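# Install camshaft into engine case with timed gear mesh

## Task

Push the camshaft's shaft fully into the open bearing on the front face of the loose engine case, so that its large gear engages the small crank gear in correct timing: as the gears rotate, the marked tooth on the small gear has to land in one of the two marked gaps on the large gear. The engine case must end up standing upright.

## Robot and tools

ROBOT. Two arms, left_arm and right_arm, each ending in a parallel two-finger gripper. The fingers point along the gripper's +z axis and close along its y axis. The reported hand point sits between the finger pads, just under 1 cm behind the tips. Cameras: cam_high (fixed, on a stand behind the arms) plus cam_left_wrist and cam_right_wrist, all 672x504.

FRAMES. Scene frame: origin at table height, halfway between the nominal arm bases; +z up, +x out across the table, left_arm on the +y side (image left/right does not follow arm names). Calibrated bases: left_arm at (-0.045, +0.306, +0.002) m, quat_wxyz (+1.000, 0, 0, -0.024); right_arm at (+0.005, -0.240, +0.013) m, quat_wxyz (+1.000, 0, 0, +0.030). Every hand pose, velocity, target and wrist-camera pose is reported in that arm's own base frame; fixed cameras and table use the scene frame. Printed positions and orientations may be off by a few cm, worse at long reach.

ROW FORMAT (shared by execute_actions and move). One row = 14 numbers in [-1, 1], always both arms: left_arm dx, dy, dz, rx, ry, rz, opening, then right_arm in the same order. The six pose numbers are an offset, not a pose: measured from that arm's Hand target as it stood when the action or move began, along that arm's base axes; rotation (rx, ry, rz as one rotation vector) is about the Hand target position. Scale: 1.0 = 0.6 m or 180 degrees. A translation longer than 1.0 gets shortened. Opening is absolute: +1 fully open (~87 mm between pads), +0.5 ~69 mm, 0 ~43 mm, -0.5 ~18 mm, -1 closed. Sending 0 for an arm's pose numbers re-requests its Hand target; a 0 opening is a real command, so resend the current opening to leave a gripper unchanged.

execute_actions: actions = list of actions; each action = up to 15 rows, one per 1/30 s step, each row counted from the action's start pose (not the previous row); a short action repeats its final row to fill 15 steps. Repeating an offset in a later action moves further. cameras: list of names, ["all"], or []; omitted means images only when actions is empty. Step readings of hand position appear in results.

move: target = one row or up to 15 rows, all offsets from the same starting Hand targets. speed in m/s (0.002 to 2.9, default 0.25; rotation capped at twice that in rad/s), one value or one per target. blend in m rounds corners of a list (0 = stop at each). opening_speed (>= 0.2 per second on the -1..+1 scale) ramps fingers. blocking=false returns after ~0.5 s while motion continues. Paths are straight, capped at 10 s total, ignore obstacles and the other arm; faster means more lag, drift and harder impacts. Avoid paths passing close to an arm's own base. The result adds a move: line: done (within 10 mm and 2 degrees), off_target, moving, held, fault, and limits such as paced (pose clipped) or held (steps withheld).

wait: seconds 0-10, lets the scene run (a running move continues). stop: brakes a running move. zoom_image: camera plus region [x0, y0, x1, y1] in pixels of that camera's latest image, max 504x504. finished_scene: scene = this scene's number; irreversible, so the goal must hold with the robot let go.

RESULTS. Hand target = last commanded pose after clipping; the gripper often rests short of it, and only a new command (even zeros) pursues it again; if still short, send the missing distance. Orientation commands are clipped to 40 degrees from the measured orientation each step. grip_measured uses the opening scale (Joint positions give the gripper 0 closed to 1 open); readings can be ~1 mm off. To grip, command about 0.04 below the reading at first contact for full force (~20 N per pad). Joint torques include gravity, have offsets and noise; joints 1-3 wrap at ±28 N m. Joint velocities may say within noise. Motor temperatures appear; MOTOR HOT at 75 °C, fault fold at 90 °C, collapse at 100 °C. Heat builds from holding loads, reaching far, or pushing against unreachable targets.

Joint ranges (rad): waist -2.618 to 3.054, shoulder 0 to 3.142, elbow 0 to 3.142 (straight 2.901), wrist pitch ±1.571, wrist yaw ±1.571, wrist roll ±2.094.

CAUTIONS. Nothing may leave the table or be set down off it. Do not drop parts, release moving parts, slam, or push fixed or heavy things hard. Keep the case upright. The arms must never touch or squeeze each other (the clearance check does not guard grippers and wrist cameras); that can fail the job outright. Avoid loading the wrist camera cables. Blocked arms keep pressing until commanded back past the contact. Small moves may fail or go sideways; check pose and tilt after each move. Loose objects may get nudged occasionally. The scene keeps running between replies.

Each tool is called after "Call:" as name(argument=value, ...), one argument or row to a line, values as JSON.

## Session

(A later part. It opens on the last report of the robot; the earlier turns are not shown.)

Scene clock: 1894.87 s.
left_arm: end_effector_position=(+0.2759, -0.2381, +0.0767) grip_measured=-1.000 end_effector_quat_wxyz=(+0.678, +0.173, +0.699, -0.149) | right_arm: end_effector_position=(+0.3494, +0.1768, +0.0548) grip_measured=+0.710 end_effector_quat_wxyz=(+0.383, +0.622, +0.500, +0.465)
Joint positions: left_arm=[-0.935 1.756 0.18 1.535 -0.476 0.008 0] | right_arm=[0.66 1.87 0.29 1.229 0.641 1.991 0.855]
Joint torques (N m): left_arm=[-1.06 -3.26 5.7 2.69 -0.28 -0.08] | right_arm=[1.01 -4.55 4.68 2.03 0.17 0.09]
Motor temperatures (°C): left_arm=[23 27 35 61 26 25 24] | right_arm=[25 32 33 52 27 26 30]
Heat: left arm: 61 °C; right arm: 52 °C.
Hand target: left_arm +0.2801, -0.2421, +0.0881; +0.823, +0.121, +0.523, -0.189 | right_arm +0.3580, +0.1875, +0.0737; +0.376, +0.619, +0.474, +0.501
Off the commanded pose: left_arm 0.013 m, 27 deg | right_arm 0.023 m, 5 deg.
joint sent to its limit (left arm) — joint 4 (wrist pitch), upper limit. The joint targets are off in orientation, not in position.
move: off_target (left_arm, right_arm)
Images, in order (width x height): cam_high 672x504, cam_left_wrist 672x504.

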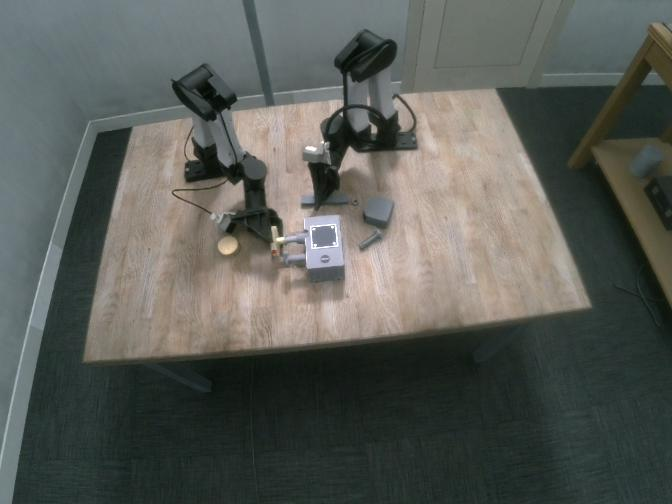

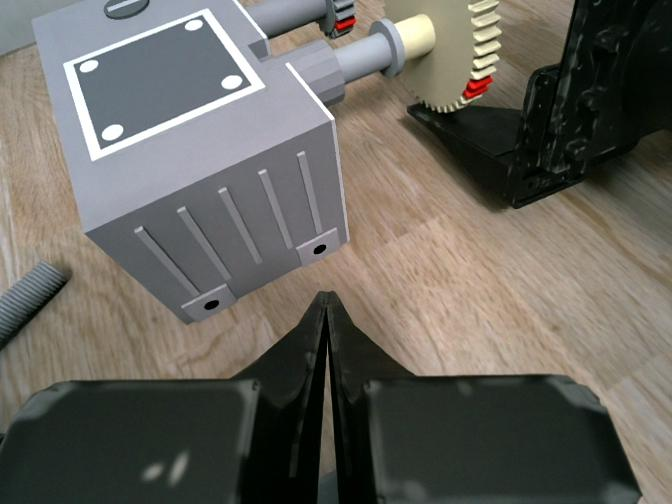

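Call:
move(
  target=[0,0,0,0,0,0,-1,0.010,0.016,0.004,0,0,0,0.66],
  speed=0.02,
  cameras=["cam_left_wrist","cam_high"],
)

Call:
zoom_image(
  camera="cam_left_wrist",
  region=[230, 0, 510, 130],
)

Scene clock: 1905.03 s.
left_arm: end_effector_position=(+0.2759, -0.2381, +0.0767) grip_measured=-1.000 end_effector_quat_wxyz=(+0.678, +0.173, +0.699, -0.149) | right_arm: end_effector_position=(+0.3554, +0.1808, +0.0552) grip_measured=+0.710 end_effector_quat_wxyz=(+0.389, +0.625, +0.497, +0.459)
Joint positions: left_arm=[-0.935 1.756 0.18 1.535 -0.476 0.008 0] | right_arm=[0.671 1.875 0.327 1.189 0.67 1.995 0.855]
Joint torques (N m): left_arm=[-1.07 -3.26 5.71 2.69 -0.27 -0.07] | right_arm=[1.51 -5.12 5.29 1.99 0.04 0.09]
Motor temperatures (°C): left_arm=[23 27 35 62 26 25 24] | right_arm=[25 31 33 51 27 26 30]
Heat: left arm: 62 °C; right arm: 51 °C.
Hand target: left_arm +0.2801, -0.2421, +0.0881; +0.823, +0.121, +0.523, -0.189 | right_arm +0.3641, +0.1971, +0.0761; +0.376, +0.619, +0.474, +0.501
Off the commanded pose: left_arm 0.013 m, 27 deg | right_arm 0.028 m, 6 deg.
joint sent to its limit (left arm) — joint 4 (wrist pitch), upper limit. The joint targets are off in orientation, not in position.
move: off_target (left_arm, right_arm)
Images, in order (width x height): cam_high 672x504, cam_left_wrist 672x504.

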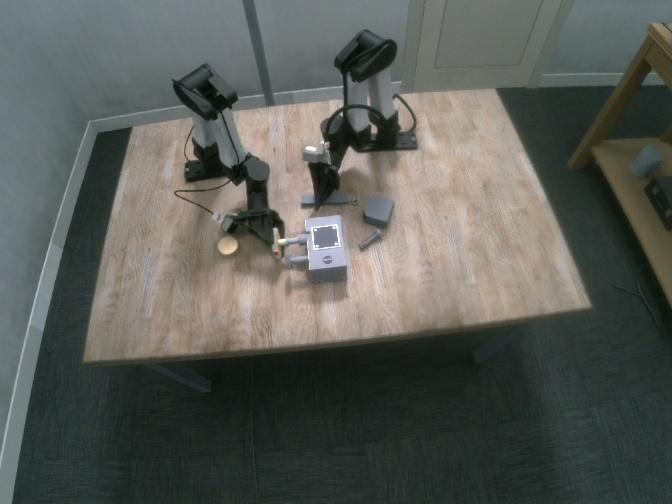

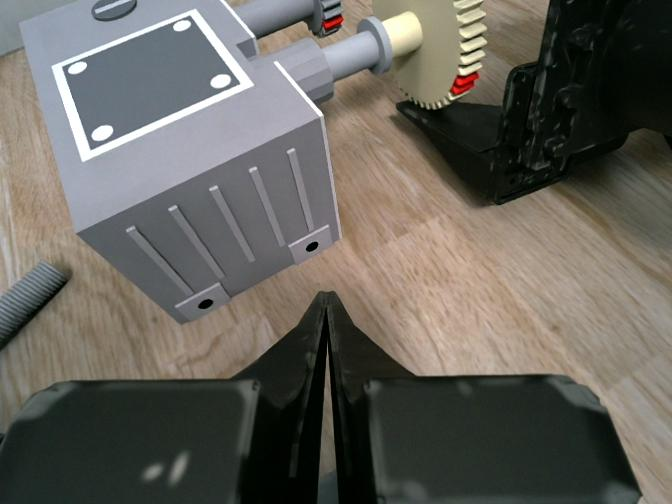

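Scaled by 1.800 from the camera's 672x504 image, which has a finer 960x720 frame.

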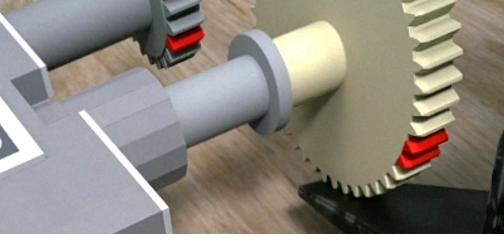

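Call:
move(
  target=[
    [0,0,0,0,0,0,-1,-0.006,-0.016,0,0,0,0,0.66],
    [0,0,0,0,0,0,-1,-0.006,-0.016,0,0,0,0,0.76],
  ],
  speed=0.02,
  opening_speed=0.2,
  cameras=["cam_left_wrist","cam_high","cam_right_wrist"],
)

Call:
zoom_image(
  camera="cam_left_wrist",
  region=[230, 0, 510, 130],
)

Scene clock: 1917.03 s.
left_arm: end_effector_position=(+0.2759, -0.2381, +0.0767) grip_measured=-1.000 end_effector_quat_wxyz=(+0.678, +0.173, +0.699, -0.149) | right_arm: end_effector_position=(+0.3557, +0.1827, +0.0562) grip_measured=+0.760 end_effector_quat_wxyz=(+0.384, +0.624, +0.498, +0.464)
Joint positions: left_arm=[-0.935 1.756 0.18 1.535 -0.476 0.008 0] | right_arm=[0.666 1.875 0.327 1.195 0.652 1.997 0.88]
Joint torques (N m): left_arm=[-1.07 -3.26 5.71 2.69 -0.28 -0.08] | right_arm=[-0.2 -6.16 2.85 2.17 0.01 0.01]
Motor temperatures (°C): left_arm=[23 27 35 63 26 25 24] | right_arm=[25 31 33 50 27 26 30]
Heat: left arm: 63 °C; right arm: 50 °C.
Hand target: left_arm +0.2801, -0.2421, +0.0881; +0.823, +0.121, +0.523, -0.189 | right_arm +0.3605, +0.1875, +0.0761; +0.376, +0.619, +0.474, +0.501
Off the commanded pose: left_arm 0.013 m, 27 deg | right_arm 0.021 m, 5 deg.
joint sent to its limit (left arm) — joint 4 (wrist pitch), upper limit. The joint targets are off in orientation, not in position.
move: off_target (left_arm, right_arm); target 2's new opening was sent with right_arm's hand 0.022 m and 6 deg from that target

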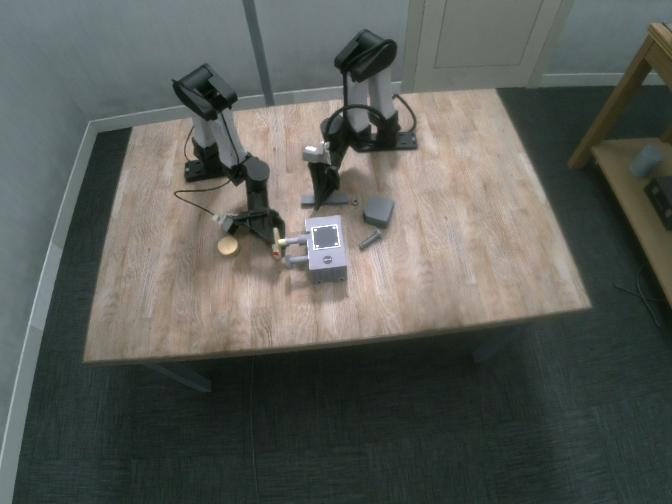

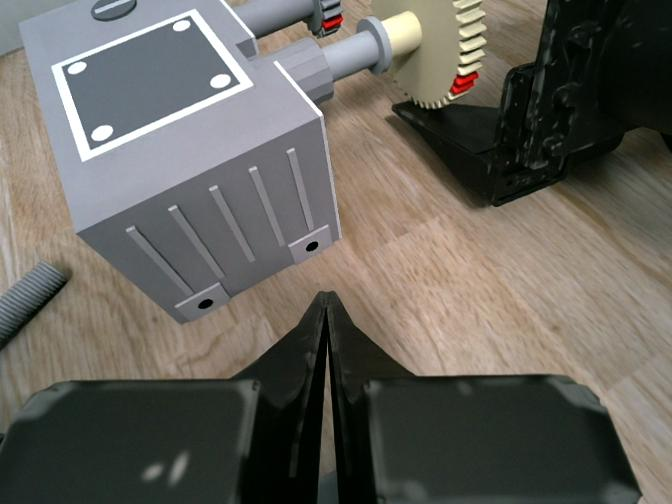

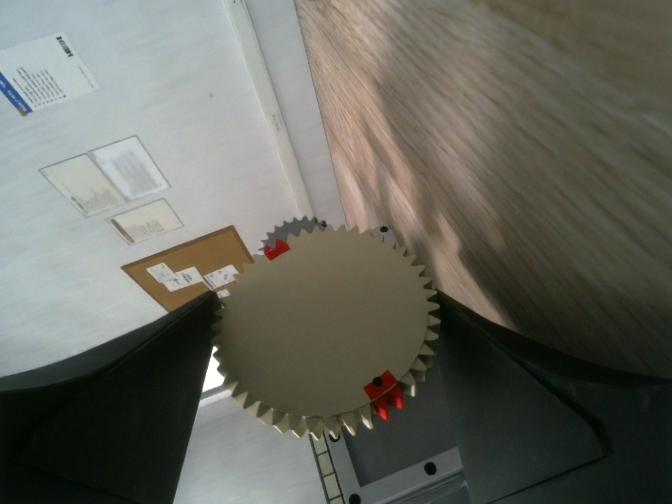

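Scaled by 1.800 from the camera's 672x504 image, which has a finer 960x720 frame.

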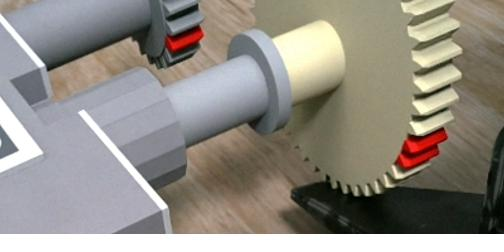

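Call:
move(
  target=[
    [0,0,0,0,0,0,-1,0,0,0,0,0,0,1],
    [0,0,0,0,0,0,-1,-0.12,0.002,0.034,0,0,0,1],
    [0,0,0,0,0,0,-1,-0.15,-0.2,0.09,0,0,0,1],
  ],
  speed=[0.05,0.08,0.2],
  opening_speed=0.4,
  cameras=["cam_left_wrist","cam_high","cam_right_wrist"],
)

Call:
zoom_image(
  camera="cam_left_wrist",
  region=[230, 0, 510, 130],
)

Scene clock: 1949.43 s.
left_arm: end_effector_position=(+0.2759, -0.2381, +0.0767) grip_measured=-1.000 end_effector_quat_wxyz=(+0.678, +0.173, +0.699, -0.149) | right_arm: end_effector_position=(+0.2723, +0.0689, +0.1363) grip_measured=+0.968 end_effector_quat_wxyz=(+0.373, +0.621, +0.471, +0.503)
Joint positions: left_arm=[-0.935 1.756 0.18 1.535 -0.476 0.008 0] | right_arm=[0.269 0.459 0.014 0.221 0.253 1.912 0.984]
Joint torques (N m): left_arm=[-1.07 -3.26 5.71 2.68 -0.27 -0.07] | right_arm=[-0.47 0.65 5.05 1.66 0.01 -0.19]
Motor temperatures (°C): left_arm=[23 27 34 64 26 25 24] | right_arm=[25 31 33 51 27 26 29]
Heat: left arm: 64 °C; right arm: 51 °C.
Hand target: left_arm +0.2801, -0.2421, +0.0881; +0.823, +0.121, +0.523, -0.189 | right_arm +0.2704, +0.0675, +0.1301; +0.376, +0.619, +0.474, +0.501
Off the commanded pose: left_arm 0.013 m, 27 deg | right_arm 0.007 m, 1 deg.
joint sent to its limit (left arm) — joint 4 (wrist pitch), upper limit. The joint targets are off in orientation, not in position.
joint sent to its limit (right arm) — joint 3 (elbow), lower limit, where the elbow is as bent as it goes. The joint targets still meet the commanded pose.
move: off_target (left_arm)

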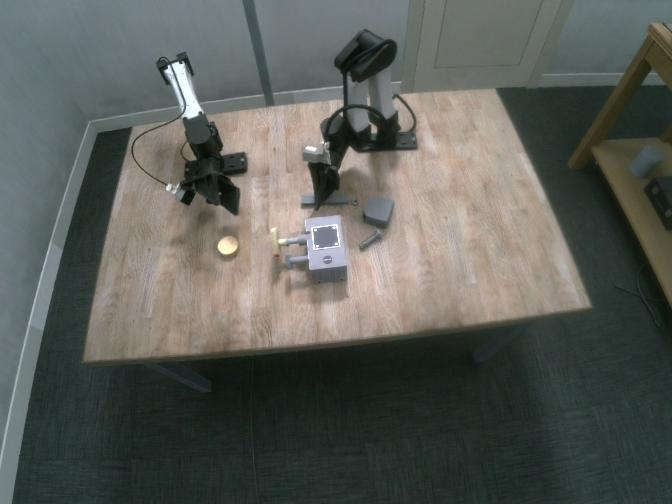

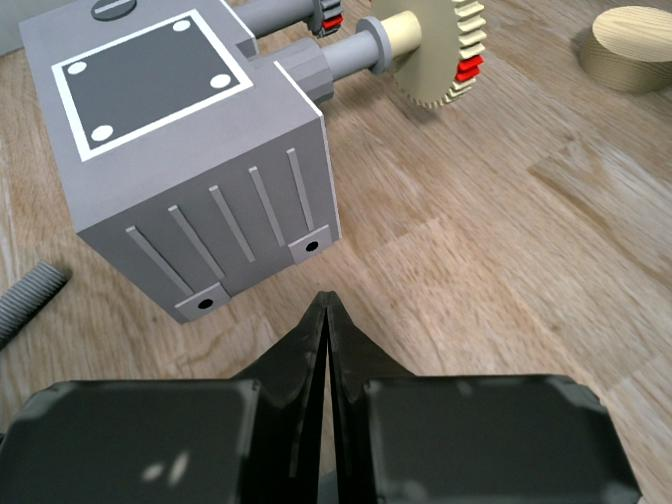

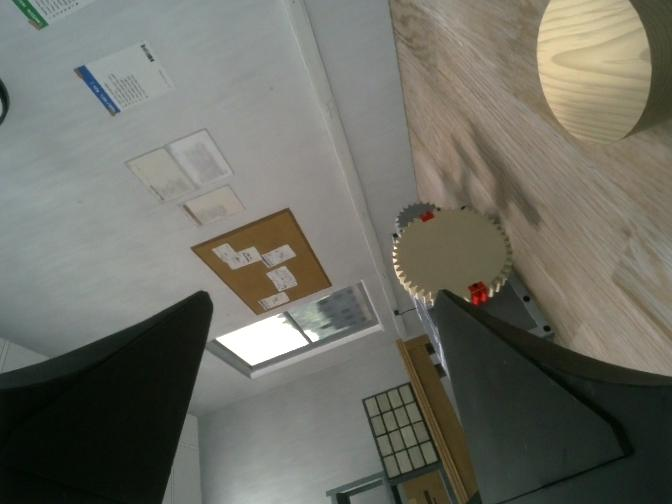

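Scaled by 1.800 from the camera's 672x504 image, which has a finer 960x720 frame.

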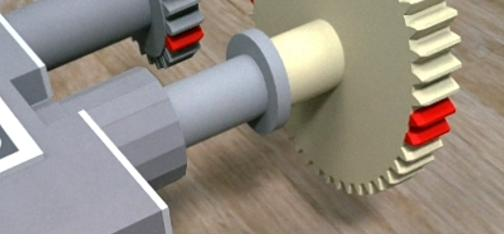

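Call:
zoom_image(
  camera="cam_right_wrist",
  region=[370, 180, 570, 350],
)

Scaled by 2.520 from the camera's 672x504 image, which has a finer 960x720 frame.

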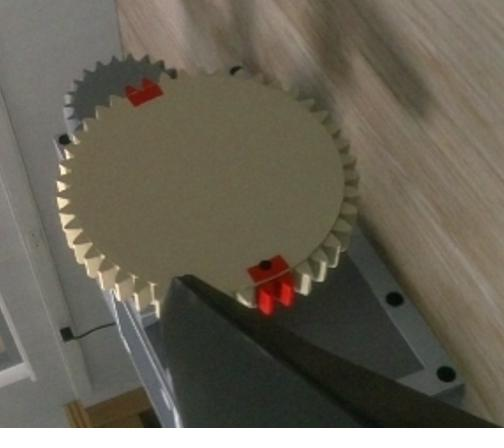

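Call:
move(
  target=[
    [0,0,0,0,0,0,-1,0,-0.02,0.05,-0.517,-0.345,0.36,-1],
    [0,0,0,0,0,0,-1,0.085,0.09,-0.06,-0.517,-0.345,0.36,-1],
  ],
  speed=0.25,
  cameras=["cam_left_wrist","cam_high","cam_right_wrist"],
)

Scene clock: 1968.27 s.
left_arm: end_effector_position=(+0.2759, -0.2381, +0.0767) grip_measured=-1.000 end_effector_quat_wxyz=(+0.678, +0.173, +0.699, -0.149) | right_arm: end_effector_position=(+0.3138, +0.1208, +0.0828) grip_measured=-1.000 end_effector_quat_wxyz=(+0.531, -0.399, +0.656, +0.358)
Joint positions: left_arm=[-0.935 1.756 0.18 1.535 -0.476 0.008 0] | right_arm=[-0.121 1.542 0.483 0.521 -1.213 -0.463 0]
Joint torques (N m): left_arm=[-1.06 -3.28 5.7 2.68 -0.28 -0.07] | right_arm=[0.85 -6.26 6.16 1.21 -0.24 -0.13]
Motor temperatures (°C): left_arm=[23 27 34 64 26 25 24] | right_arm=[25 30 34 49 27 26 29]
Heat: left arm: 64 °C; right arm: 49 °C.
Hand target: left_arm +0.2801, -0.2421, +0.0881; +0.823, +0.121, +0.523, -0.189 | right_arm +0.3214, +0.1216, +0.0941; +0.543, -0.411, +0.646, +0.346
Off the commanded pose: left_arm 0.013 m, 27 deg | right_arm 0.014 m, 3 deg.
joint sent to its limit (left arm) — joint 4 (wrist pitch), upper limit. The joint targets are off in orientation, not in position.
move: off_target (left_arm, right_arm)

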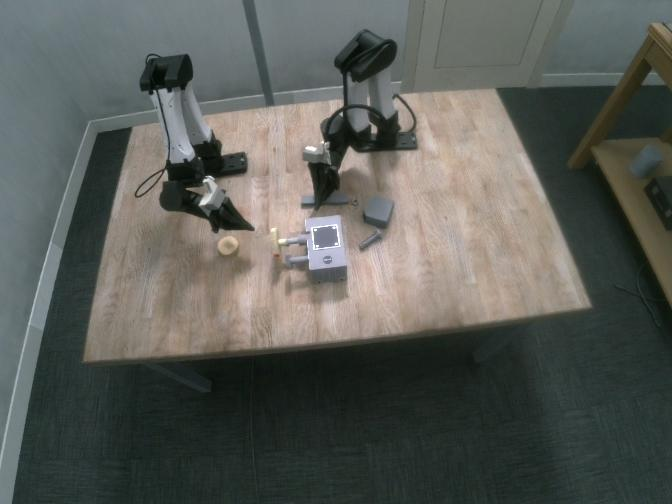

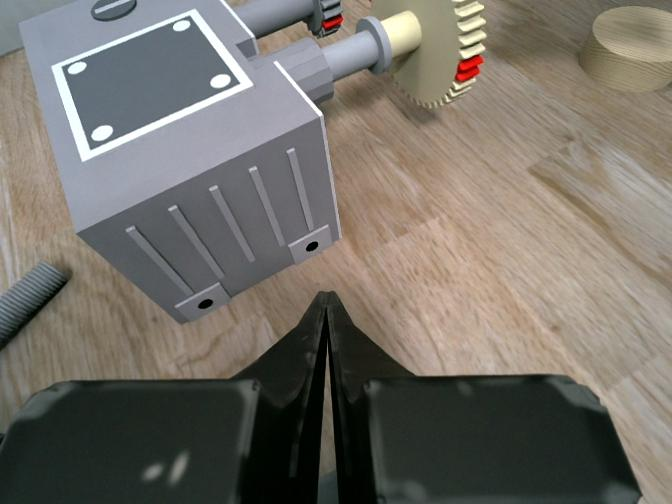

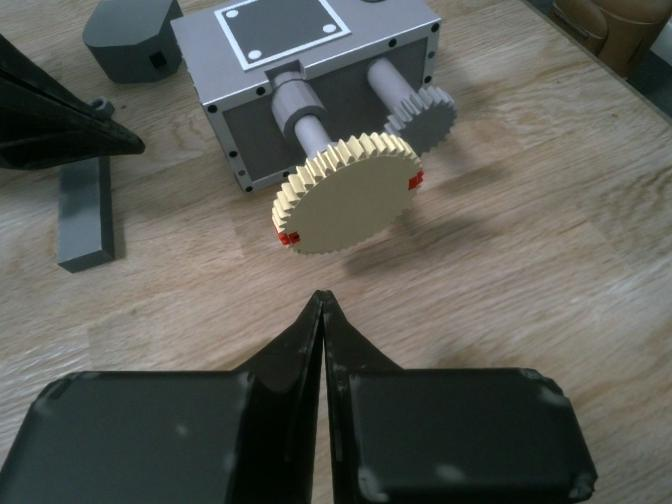

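Call:
zoom_image(
  camera="cam_right_wrist",
  region=[250, 50, 480, 270],
)

Scaled by 2.191 from the camera's 672x504 image, which has a finer 960x720 frame.

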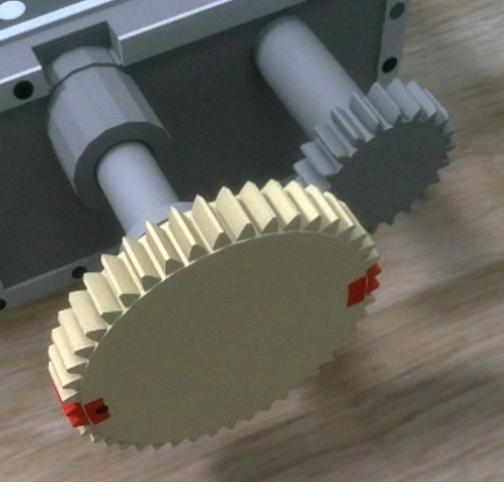

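Call:
move(
  target=[0,0,0,0,0,0,-1,0.061,0.08,-0.047,0,0,0,-1],
  speed=0.1,
  cameras=["cam_left_wrist","cam_right_wrist"],
)

Scene clock: 1986.57 s.
left_arm: end_effector_position=(+0.2759, -0.2381, +0.0767) grip_measured=-1.000 end_effector_quat_wxyz=(+0.678, +0.173, +0.699, -0.149) | right_arm: end_effector_position=(+0.3496, +0.1651, +0.0580) grip_measured=-1.000 end_effector_quat_wxyz=(+0.531, -0.403, +0.658, +0.350)
Joint positions: left_arm=[-0.935 1.756 0.18 1.535 -0.476 0.008 0] | right_arm=[0.056 1.781 0.549 0.84 -1.043 -0.309 0]
Joint torques (N m): left_arm=[-1.07 -3.26 5.71 2.69 -0.27 -0.07] | right_arm=[1.21 -5.26 5.56 1.69 -0.19 -0.02]
Motor temperatures (°C): left_arm=[23 27 34 65 26 25 24] | right_arm=[25 31 34 47 27 26 29]
Heat: left arm: 65 °C; right arm: 47 °C.
Hand target: left_arm +0.2801, -0.2421, +0.0881; +0.823, +0.121, +0.523, -0.189 | right_arm +0.3580, +0.1695, +0.0659; +0.543, -0.411, +0.646, +0.346
Off the commanded pose: left_arm 0.013 m, 27 deg | right_arm 0.012 m, 2 deg.
joint sent to its limit (left arm) — joint 4 (wrist pitch), upper limit. The joint targets are off in orientation, not in position.
move: off_target (left_arm, right_arm)
Images, in order (width x height): cam_left_wrist 672x504, cam_right_wrist 672x504.

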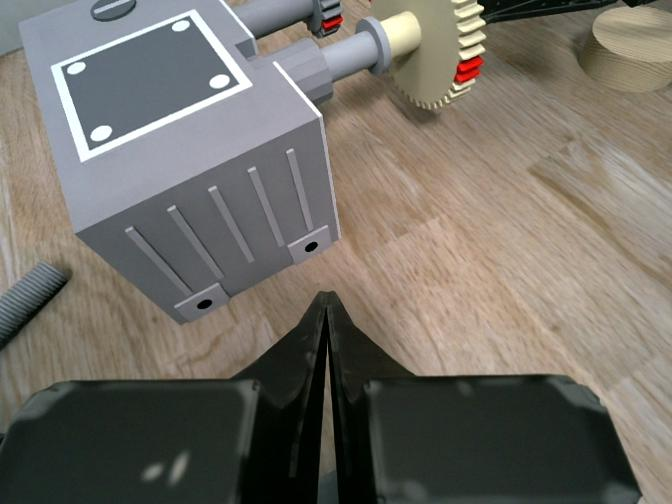

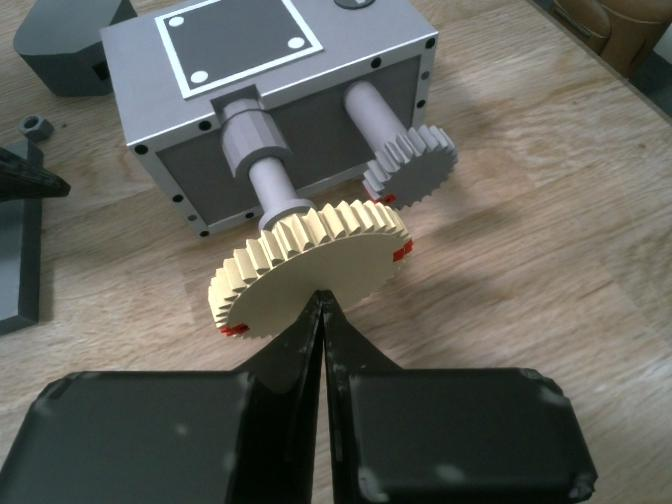

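Call:
move(
  target=[0,0,0,0,0,0,-1,0.007,0.038,0,0,0,0,-1],
  speed=0.03,
  cameras=["cam_left_wrist","cam_right_wrist"],
)

Scene clock: 1994.00 s.
left_arm: end_effector_position=(+0.2759, -0.2381, +0.0767) grip_measured=-1.000 end_effector_quat_wxyz=(+0.678, +0.173, +0.699, -0.149) | right_arm: end_effector_position=(+0.3558, +0.1824, +0.0548) grip_measured=-1.000 end_effector_quat_wxyz=(+0.530, -0.398, +0.666, +0.342)
Joint positions: left_arm=[-0.935 1.756 0.18 1.535 -0.476 0.008 0] | right_arm=[0.123 1.808 0.566 0.878 -0.959 -0.267 0]
Joint torques (N m): left_arm=[-1.06 -3.26 5.7 2.69 -0.27 -0.07] | right_arm=[1.98 -5.5 5.81 1.81 -0.3 0.01]
Motor temperatures (°C): left_arm=[23 27 34 65 26 25 24] | right_arm=[25 30 34 48 27 26 29]
Heat: left arm: 65 °C; right arm: 48 °C.
Hand target: left_arm +0.2801, -0.2421, +0.0881; +0.823, +0.121, +0.523, -0.189 | right_arm +0.3623, +0.1922, +0.0660; +0.543, -0.411, +0.646, +0.346
Off the commanded pose: left_arm 0.013 m, 27 deg | right_arm 0.016 m, 3 deg.
joint sent to its limit (left arm) — joint 4 (wrist pitch), upper limit. The joint targets are off in orientation, not in position.
move: off_target (left_arm, right_arm)
Images, in order (width x height): cam_left_wrist 672x504, cam_right_wrist 672x504.

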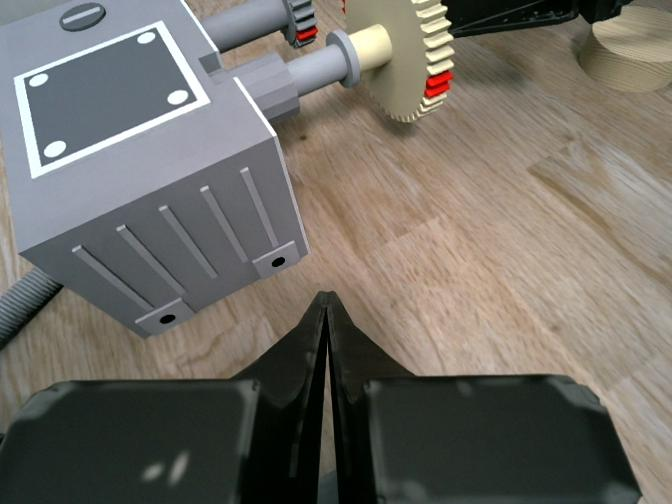

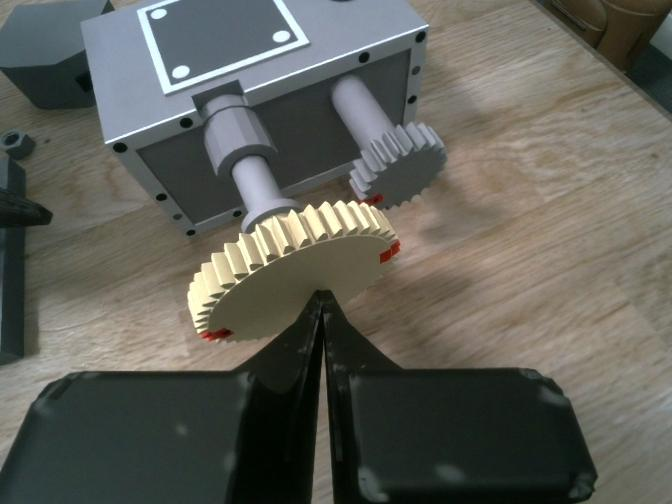

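Call:
move(
  target=[
    [-0.05,0.20,0.187,0.05,0.08,-0.08,-1,0,-0.015,0,0,0,0,-1],
    [0.08,0.26,0.17,0.173,0.186,-0.179,-1,0,-0.015,0,0,0,0,-1],
    [0.16,0.21,-0.03,0.173,0.186,-0.179,-1,0,-0.015,0,0,0,0,-1],
  ],
  speed=0.25,
  blend=[0.03,0.03,0],
  cameras=["all"],
)

Scene clock: 2004.50 s.
left_arm: end_effector_position=(+0.3787, -0.1146, +0.0785) grip_measured=-1.000 end_effector_quat_wxyz=(+0.503, +0.412, +0.704, -0.285) | right_arm: end_effector_position=(+0.3541, +0.1821, +0.0558) grip_measured=-1.000 end_effector_quat_wxyz=(+0.529, -0.401, +0.662, +0.348)
Joint positions: left_arm=[0.054 1.666 0.763 0.245 0.998 0.588 0] | right_arm=[0.117 1.808 0.566 0.878 -0.979 -0.268 0]
Joint torques (N m): left_arm=[-0.9 -4.96 5.41 1.81 0.32 -0.11] | right_arm=[-0.2 -6 5.7 1.64 -0.41 -0.12]
Motor temperatures (°C): left_arm=[23 27 34 64 26 25 24] | right_arm=[25 31 35 48 27 26 29]
Heat: left arm: 64 °C; right arm: 48 °C.
Hand target: left_arm +0.3761, -0.1162, +0.0700; +0.497, +0.409, +0.709, -0.287 | right_arm +0.3623, +0.1833, +0.0660; +0.543, -0.411, +0.646, +0.346
Off the commanded pose: left_arm 0.009 m, 1 deg | right_arm 0.013 m, 3 deg.
move: off_target (right_arm)

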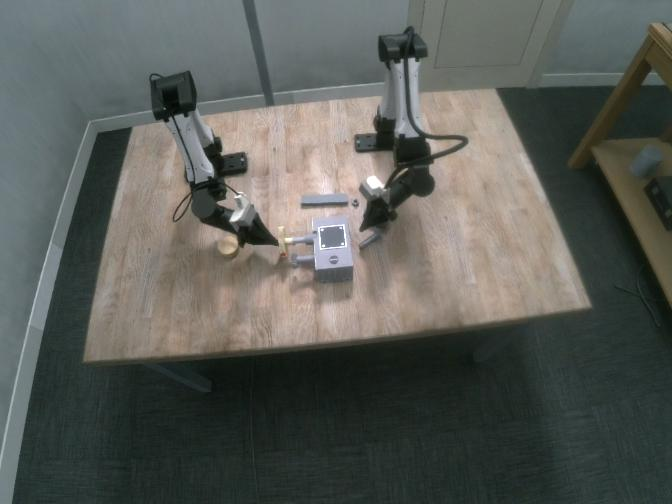

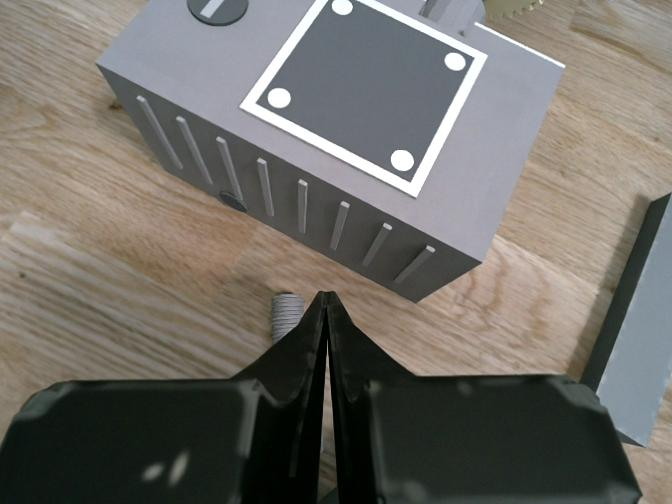

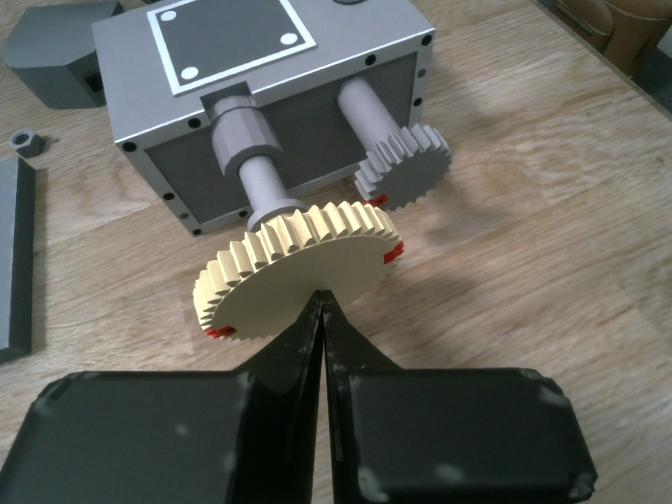

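Call:
move(
  target=[
    [0.020,-0.04,-0.012,0,0,0,-1,0,0,0,0,0,0,-1],
    [0.032,-0.072,-0.015,0,0,0,-1,0,0,0,0,0,0,-1],
  ],
  speed=[0.1,0.04],
  cameras=["all"],
)

Scene clock: 2016.33 s.
left_arm: end_effector_position=(+0.3916, -0.1471, +0.0567) grip_measured=-1.000 end_effector_quat_wxyz=(+0.492, +0.398, +0.723, -0.276) | right_arm: end_effector_position=(+0.3541, +0.1821, +0.0558) grip_measured=-1.000 end_effector_quat_wxyz=(+0.529, -0.401, +0.662, +0.348)
Joint positions: left_arm=[-0.066 1.757 0.763 0.404 0.859 0.461 0] | right_arm=[0.117 1.808 0.566 0.878 -0.979 -0.268 0]
Joint torques (N m): left_arm=[-2.58 -5.04 8.7 2.04 0.59 -0.15] | right_arm=[-0.21 -5.98 5.68 1.64 -0.4 -0.12]
Motor temperatures (°C): left_arm=[23 27 35 59 26 25 24] | right_arm=[25 31 35 47 27 26 29]
Heat: left arm: 59 °C; right arm: 47 °C.
Hand target: left_arm +0.3953, -0.1593, +0.0610; +0.497, +0.409, +0.709, -0.287 | right_arm +0.3623, +0.1833, +0.0660; +0.543, -0.411, +0.646, +0.346
Off the commanded pose: left_arm 0.013 m, 2 deg | right_arm 0.013 m, 3 deg.
move: off_target (left_arm, right_arm)

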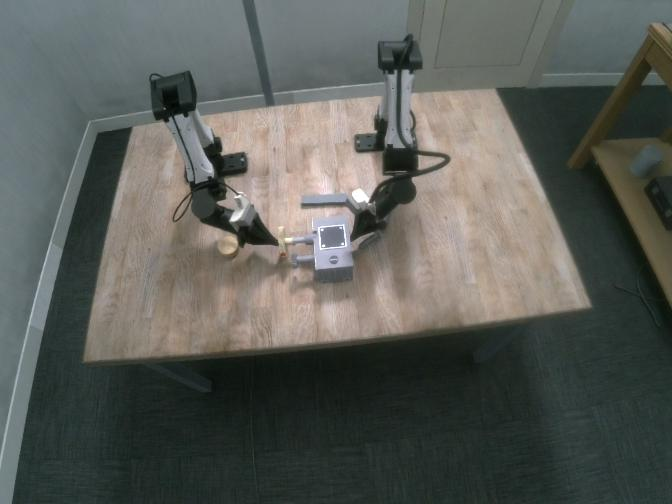

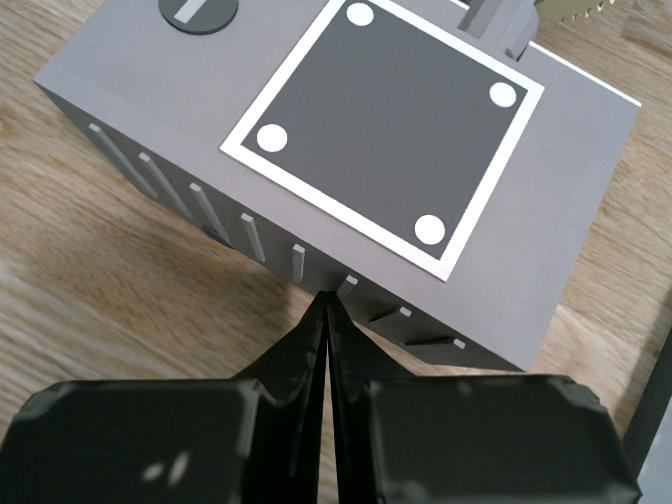

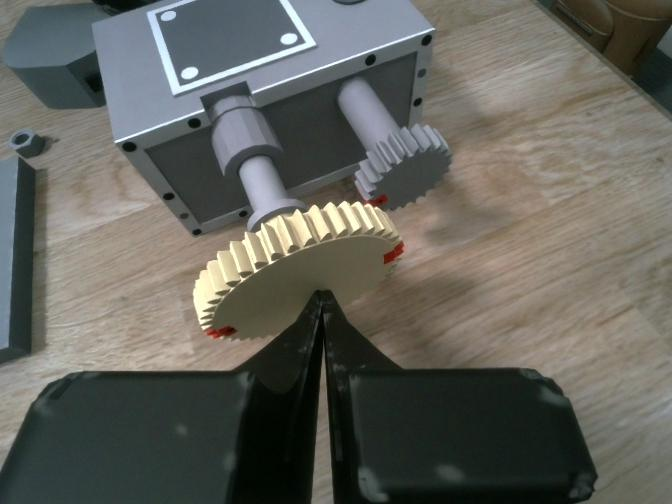

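Call:
move(
  target=[0,0,0,0,0,0,-1,0.008,0.035,0,0,0,0,-1],
  speed=0.03,
  cameras=["cam_left_wrist","cam_right_wrist"],
)

Scene clock: 2024.70 s.
left_arm: end_effector_position=(+0.3920, -0.1466, +0.0564) grip_measured=-1.000 end_effector_quat_wxyz=(+0.492, +0.397, +0.724, -0.275) | right_arm: end_effector_position=(+0.3666, +0.1834, +0.0508) grip_measured=-1.000 end_effector_quat_wxyz=(+0.533, -0.387, +0.679, +0.324)
Joint positions: left_arm=[-0.066 1.757 0.763 0.404 0.855 0.46 0] | right_arm=[0.142 1.827 0.585 0.881 -0.891 -0.257 0]
Joint torques (N m): left_arm=[-2.58 -5.05 8.69 2.06 0.63 -0.16] | right_arm=[3.64 -5.64 6.13 1.91 -0.67 0.08]
Motor temperatures (°C): left_arm=[23 28 36 57 26 25 24] | right_arm=[25 31 35 47 27 26 29]
Heat: left arm: 57 °C; right arm: 47 °C.
Hand target: left_arm +0.3953, -0.1593, +0.0610; +0.497, +0.409, +0.709, -0.287 | right_arm +0.3671, +0.2042, +0.0659; +0.543, -0.411, +0.646, +0.345
Off the commanded pose: left_arm 0.014 m, 3 deg | right_arm 0.026 m, 5 deg.
move: off_target (left_arm, right_arm)
Images, in order (width x height): cam_left_wrist 672x504, cam_right_wrist 672x504.

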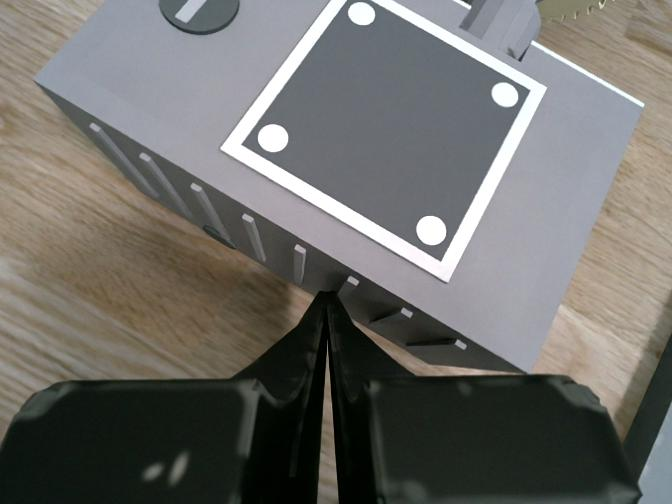

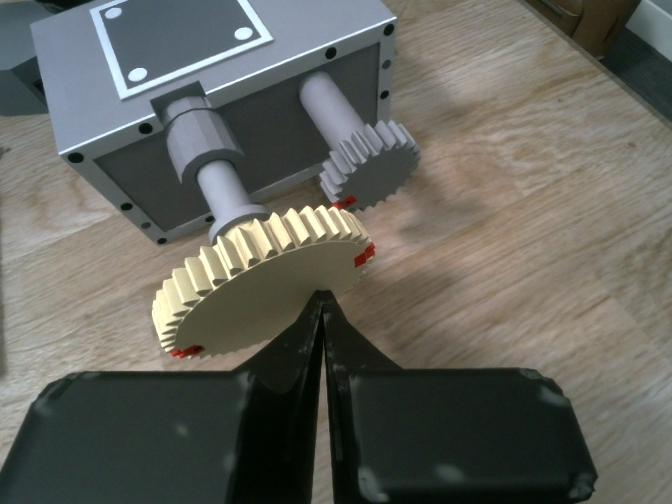

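Call:
zoom_image(
  camera="cam_right_wrist",
  region=[130, 70, 290, 260],
)

Scaled by 2.653 from the camera's 672x504 image, which has a finer 960x720 frame.

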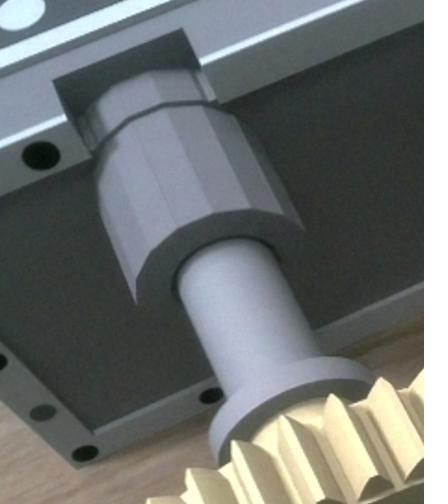

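Call:
move(
  target=[
    [0,0,0,0,0,0,-1,0,-0.045,0,0,0,0,-1],
    [0,0,0,0,0,0,-1,-0.03,-0.035,-0.003,0,0,0,-1],
    [0,0,0,0,0,0,-1,-0.03,-0.018,-0.003,0,0,0,-1],
  ],
  speed=0.06,
  cameras=["cam_left_wrist","cam_right_wrist"],
)

Scene clock: 2044.30 s.
left_arm: end_effector_position=(+0.3920, -0.1466, +0.0564) grip_measured=-1.000 end_effector_quat_wxyz=(+0.492, +0.397, +0.724, -0.275) | right_arm: end_effector_position=(+0.3538, +0.1834, +0.0539) grip_measured=-1.000 end_effector_quat_wxyz=(+0.534, -0.398, +0.665, +0.338)
Joint positions: left_arm=[-0.066 1.757 0.763 0.404 0.855 0.46 0] | right_arm=[0.131 1.806 0.547 0.908 -0.942 -0.262 0]
Joint torques (N m): left_arm=[-2.58 -5.05 8.69 2.05 0.63 -0.15] | right_arm=[2.28 -7.58 3.11 1.85 -0.39 0.04]
Heat: left arm: 54 °C; right arm: 48 °C.
Hand target: left_arm +0.3953, -0.1593, +0.0610; +0.497, +0.409, +0.709, -0.287 | right_arm +0.3490, +0.1935, +0.0641; +0.543, -0.411, +0.646, +0.346
Off the commanded pose: left_arm 0.014 m, 3 deg | right_arm 0.015 m, 3 deg.
move: off_target (left_arm, right_arm)
Images, in order (width x height): cam_left_wrist 672x504, cam_right_wrist 672x504.

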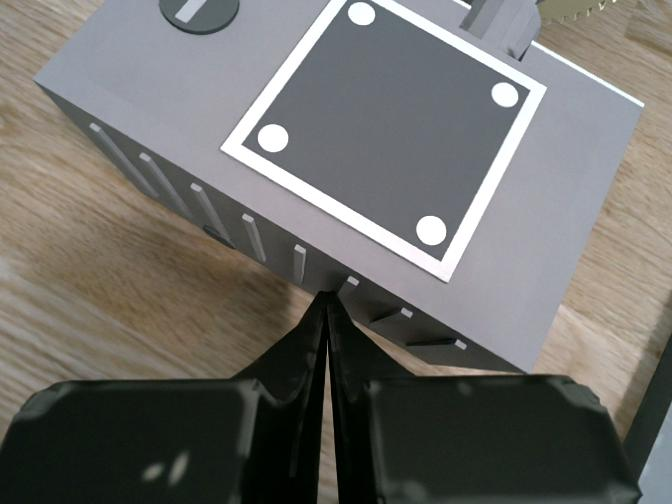

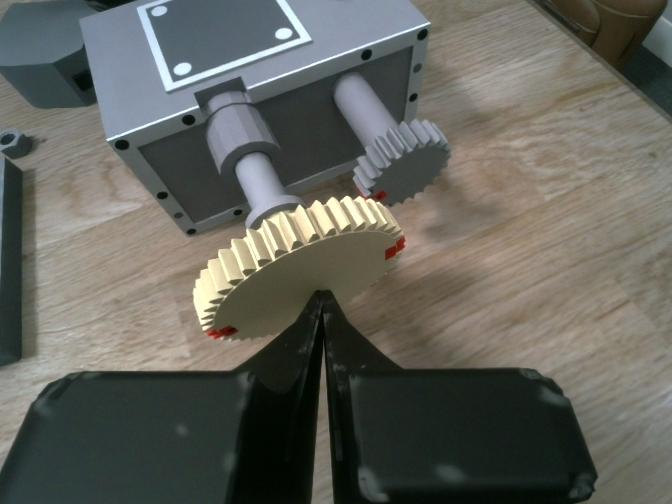

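Call:
move(
  target=[0,0,0,0,0,0,-1,0.010,0.035,0,0,0,0,-1],
  speed=0.03,
  cameras=["cam_left_wrist","cam_right_wrist"],
)

Scene clock: 2049.40 s.
left_arm: end_effector_position=(+0.3944, -0.1440, +0.0551) grip_measured=-1.000 end_effector_quat_wxyz=(+0.493, +0.394, +0.729, -0.266) | right_arm: end_effector_position=(+0.3623, +0.1874, +0.0500) grip_measured=-1.000 end_effector_quat_wxyz=(+0.540, -0.382, +0.683, +0.309)
Joint positions: left_arm=[-0.066 1.757 0.763 0.405 0.833 0.46 0] | right_arm=[0.172 1.809 0.547 0.92 -0.829 -0.245 0]
Joint torques (N m): left_arm=[-2.54 -5.11 8.68 2.04 0.88 -0.14] | right_arm=[4.44 -5.34 5.56 1.94 -0.96 0.11]
Heat: left arm: 54 °C; right arm: 49 °C.
Hand target: left_arm +0.3953, -0.1593, +0.0610; +0.497, +0.409, +0.709, -0.287 | right_arm +0.3551, +0.2145, +0.0641; +0.543, -0.411, +0.646, +0.346
Off the commanded pose: left_arm 0.016 m, 4 deg | right_arm 0.031 m, 7 deg.
move: off_target (left_arm, right_arm)
Images, in order (width x height): cam_left_wrist 672x504, cam_right_wrist 672x504.

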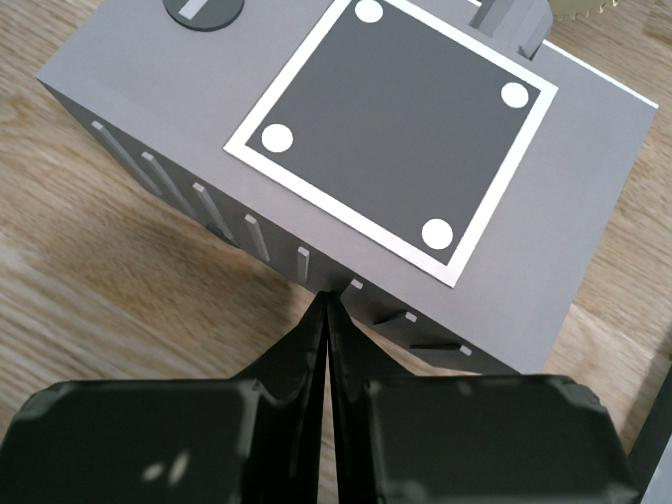

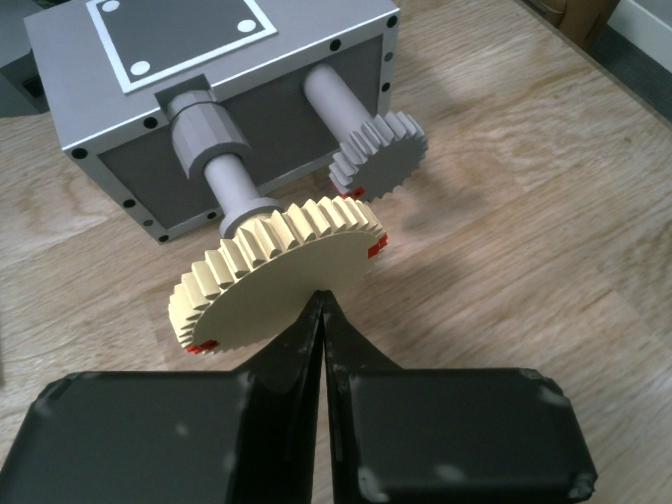

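Call:
zoom_image(
  camera="cam_right_wrist",
  region=[150, 70, 450, 360],
)

Scaled by 1.680 from the camera's 672x504 image, which has a finer 960x720 frame.

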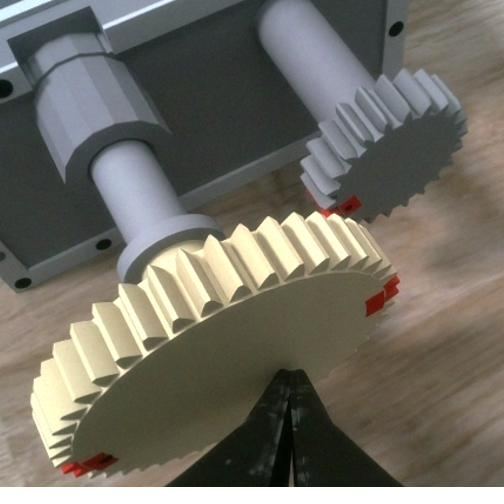

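Call:
move(
  target=[
    [0,0,0,0,0,0,-1,0,0,0.02,0,0,0,-1],
    [0,0,0,0,0,0,-1,0,0.005,0.035,0,0,0,-1],
  ],
  speed=0.03,
  cameras=["cam_right_wrist"],
)

Scene clock: 2081.77 s.
left_arm: end_effector_position=(+0.3945, -0.1440, +0.0552) grip_measured=-1.000 end_effector_quat_wxyz=(+0.493, +0.394, +0.729, -0.266) | right_arm: end_effector_position=(+0.3500, +0.2123, +0.0690) grip_measured=-1.000 end_effector_quat_wxyz=(+0.529, -0.404, +0.662, +0.345)
Joint positions: left_arm=[-0.066 1.757 0.763 0.406 0.833 0.46 0] | right_arm=[0.225 1.76 0.577 0.861 -0.874 -0.22 0]
Joint torques (N m): left_arm=[-2.54 -5.09 8.68 2.04 0.88 -0.15] | right_arm=[0.83 -8.06 5.71 1.59 -0.25 -0.01]
Motor temperatures (°C): left_arm=[23 30 39 52 27 25 24] | right_arm=[26 31 36 47 28 26 28]
Heat: left arm: 52 °C; right arm: 47 °C.
Hand target: left_arm +0.3953, -0.1593, +0.0610; +0.497, +0.409, +0.709, -0.287 | right_arm +0.3551, +0.2175, +0.0851; +0.543, -0.411, +0.646, +0.346
Off the commanded pose: left_arm 0.016 m, 4 deg | right_arm 0.018 m, 3 deg.
move: off_target (left_arm, right_arm)
Images, in order (width x height): cam_right_wrist 672x504.

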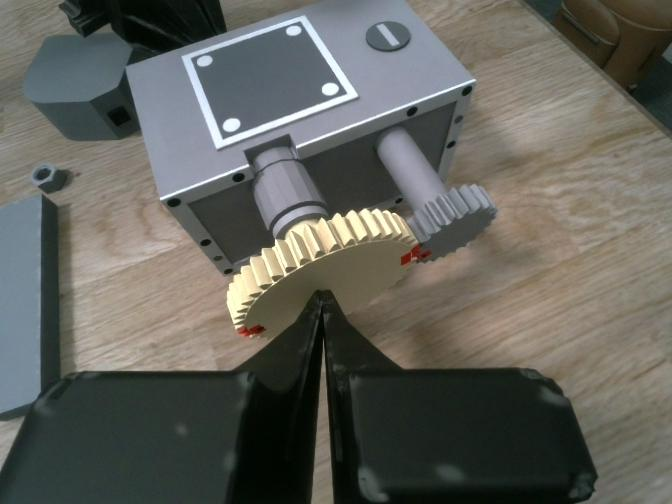

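Call:
zoom_image(
  camera="cam_right_wrist",
  region=[340, 160, 510, 300],
)

Call:
zoom_image(
  camera="cam_right_wrist",
  region=[220, 130, 440, 340],
)

Scaled by 2.965 from the camera's 672x504 image, which has a finer 960x720 frame.

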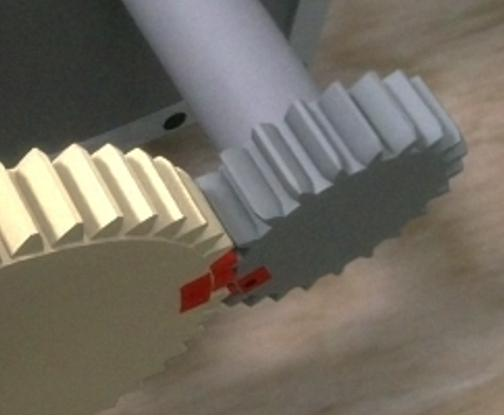

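Scaled by 2.291 from the camera's 672x504 image, which has a finer 960x720 frame.

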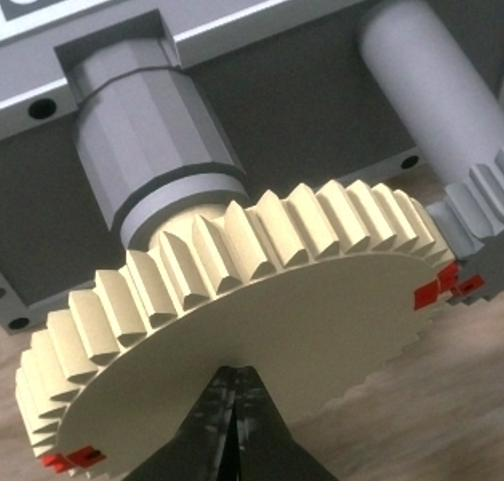

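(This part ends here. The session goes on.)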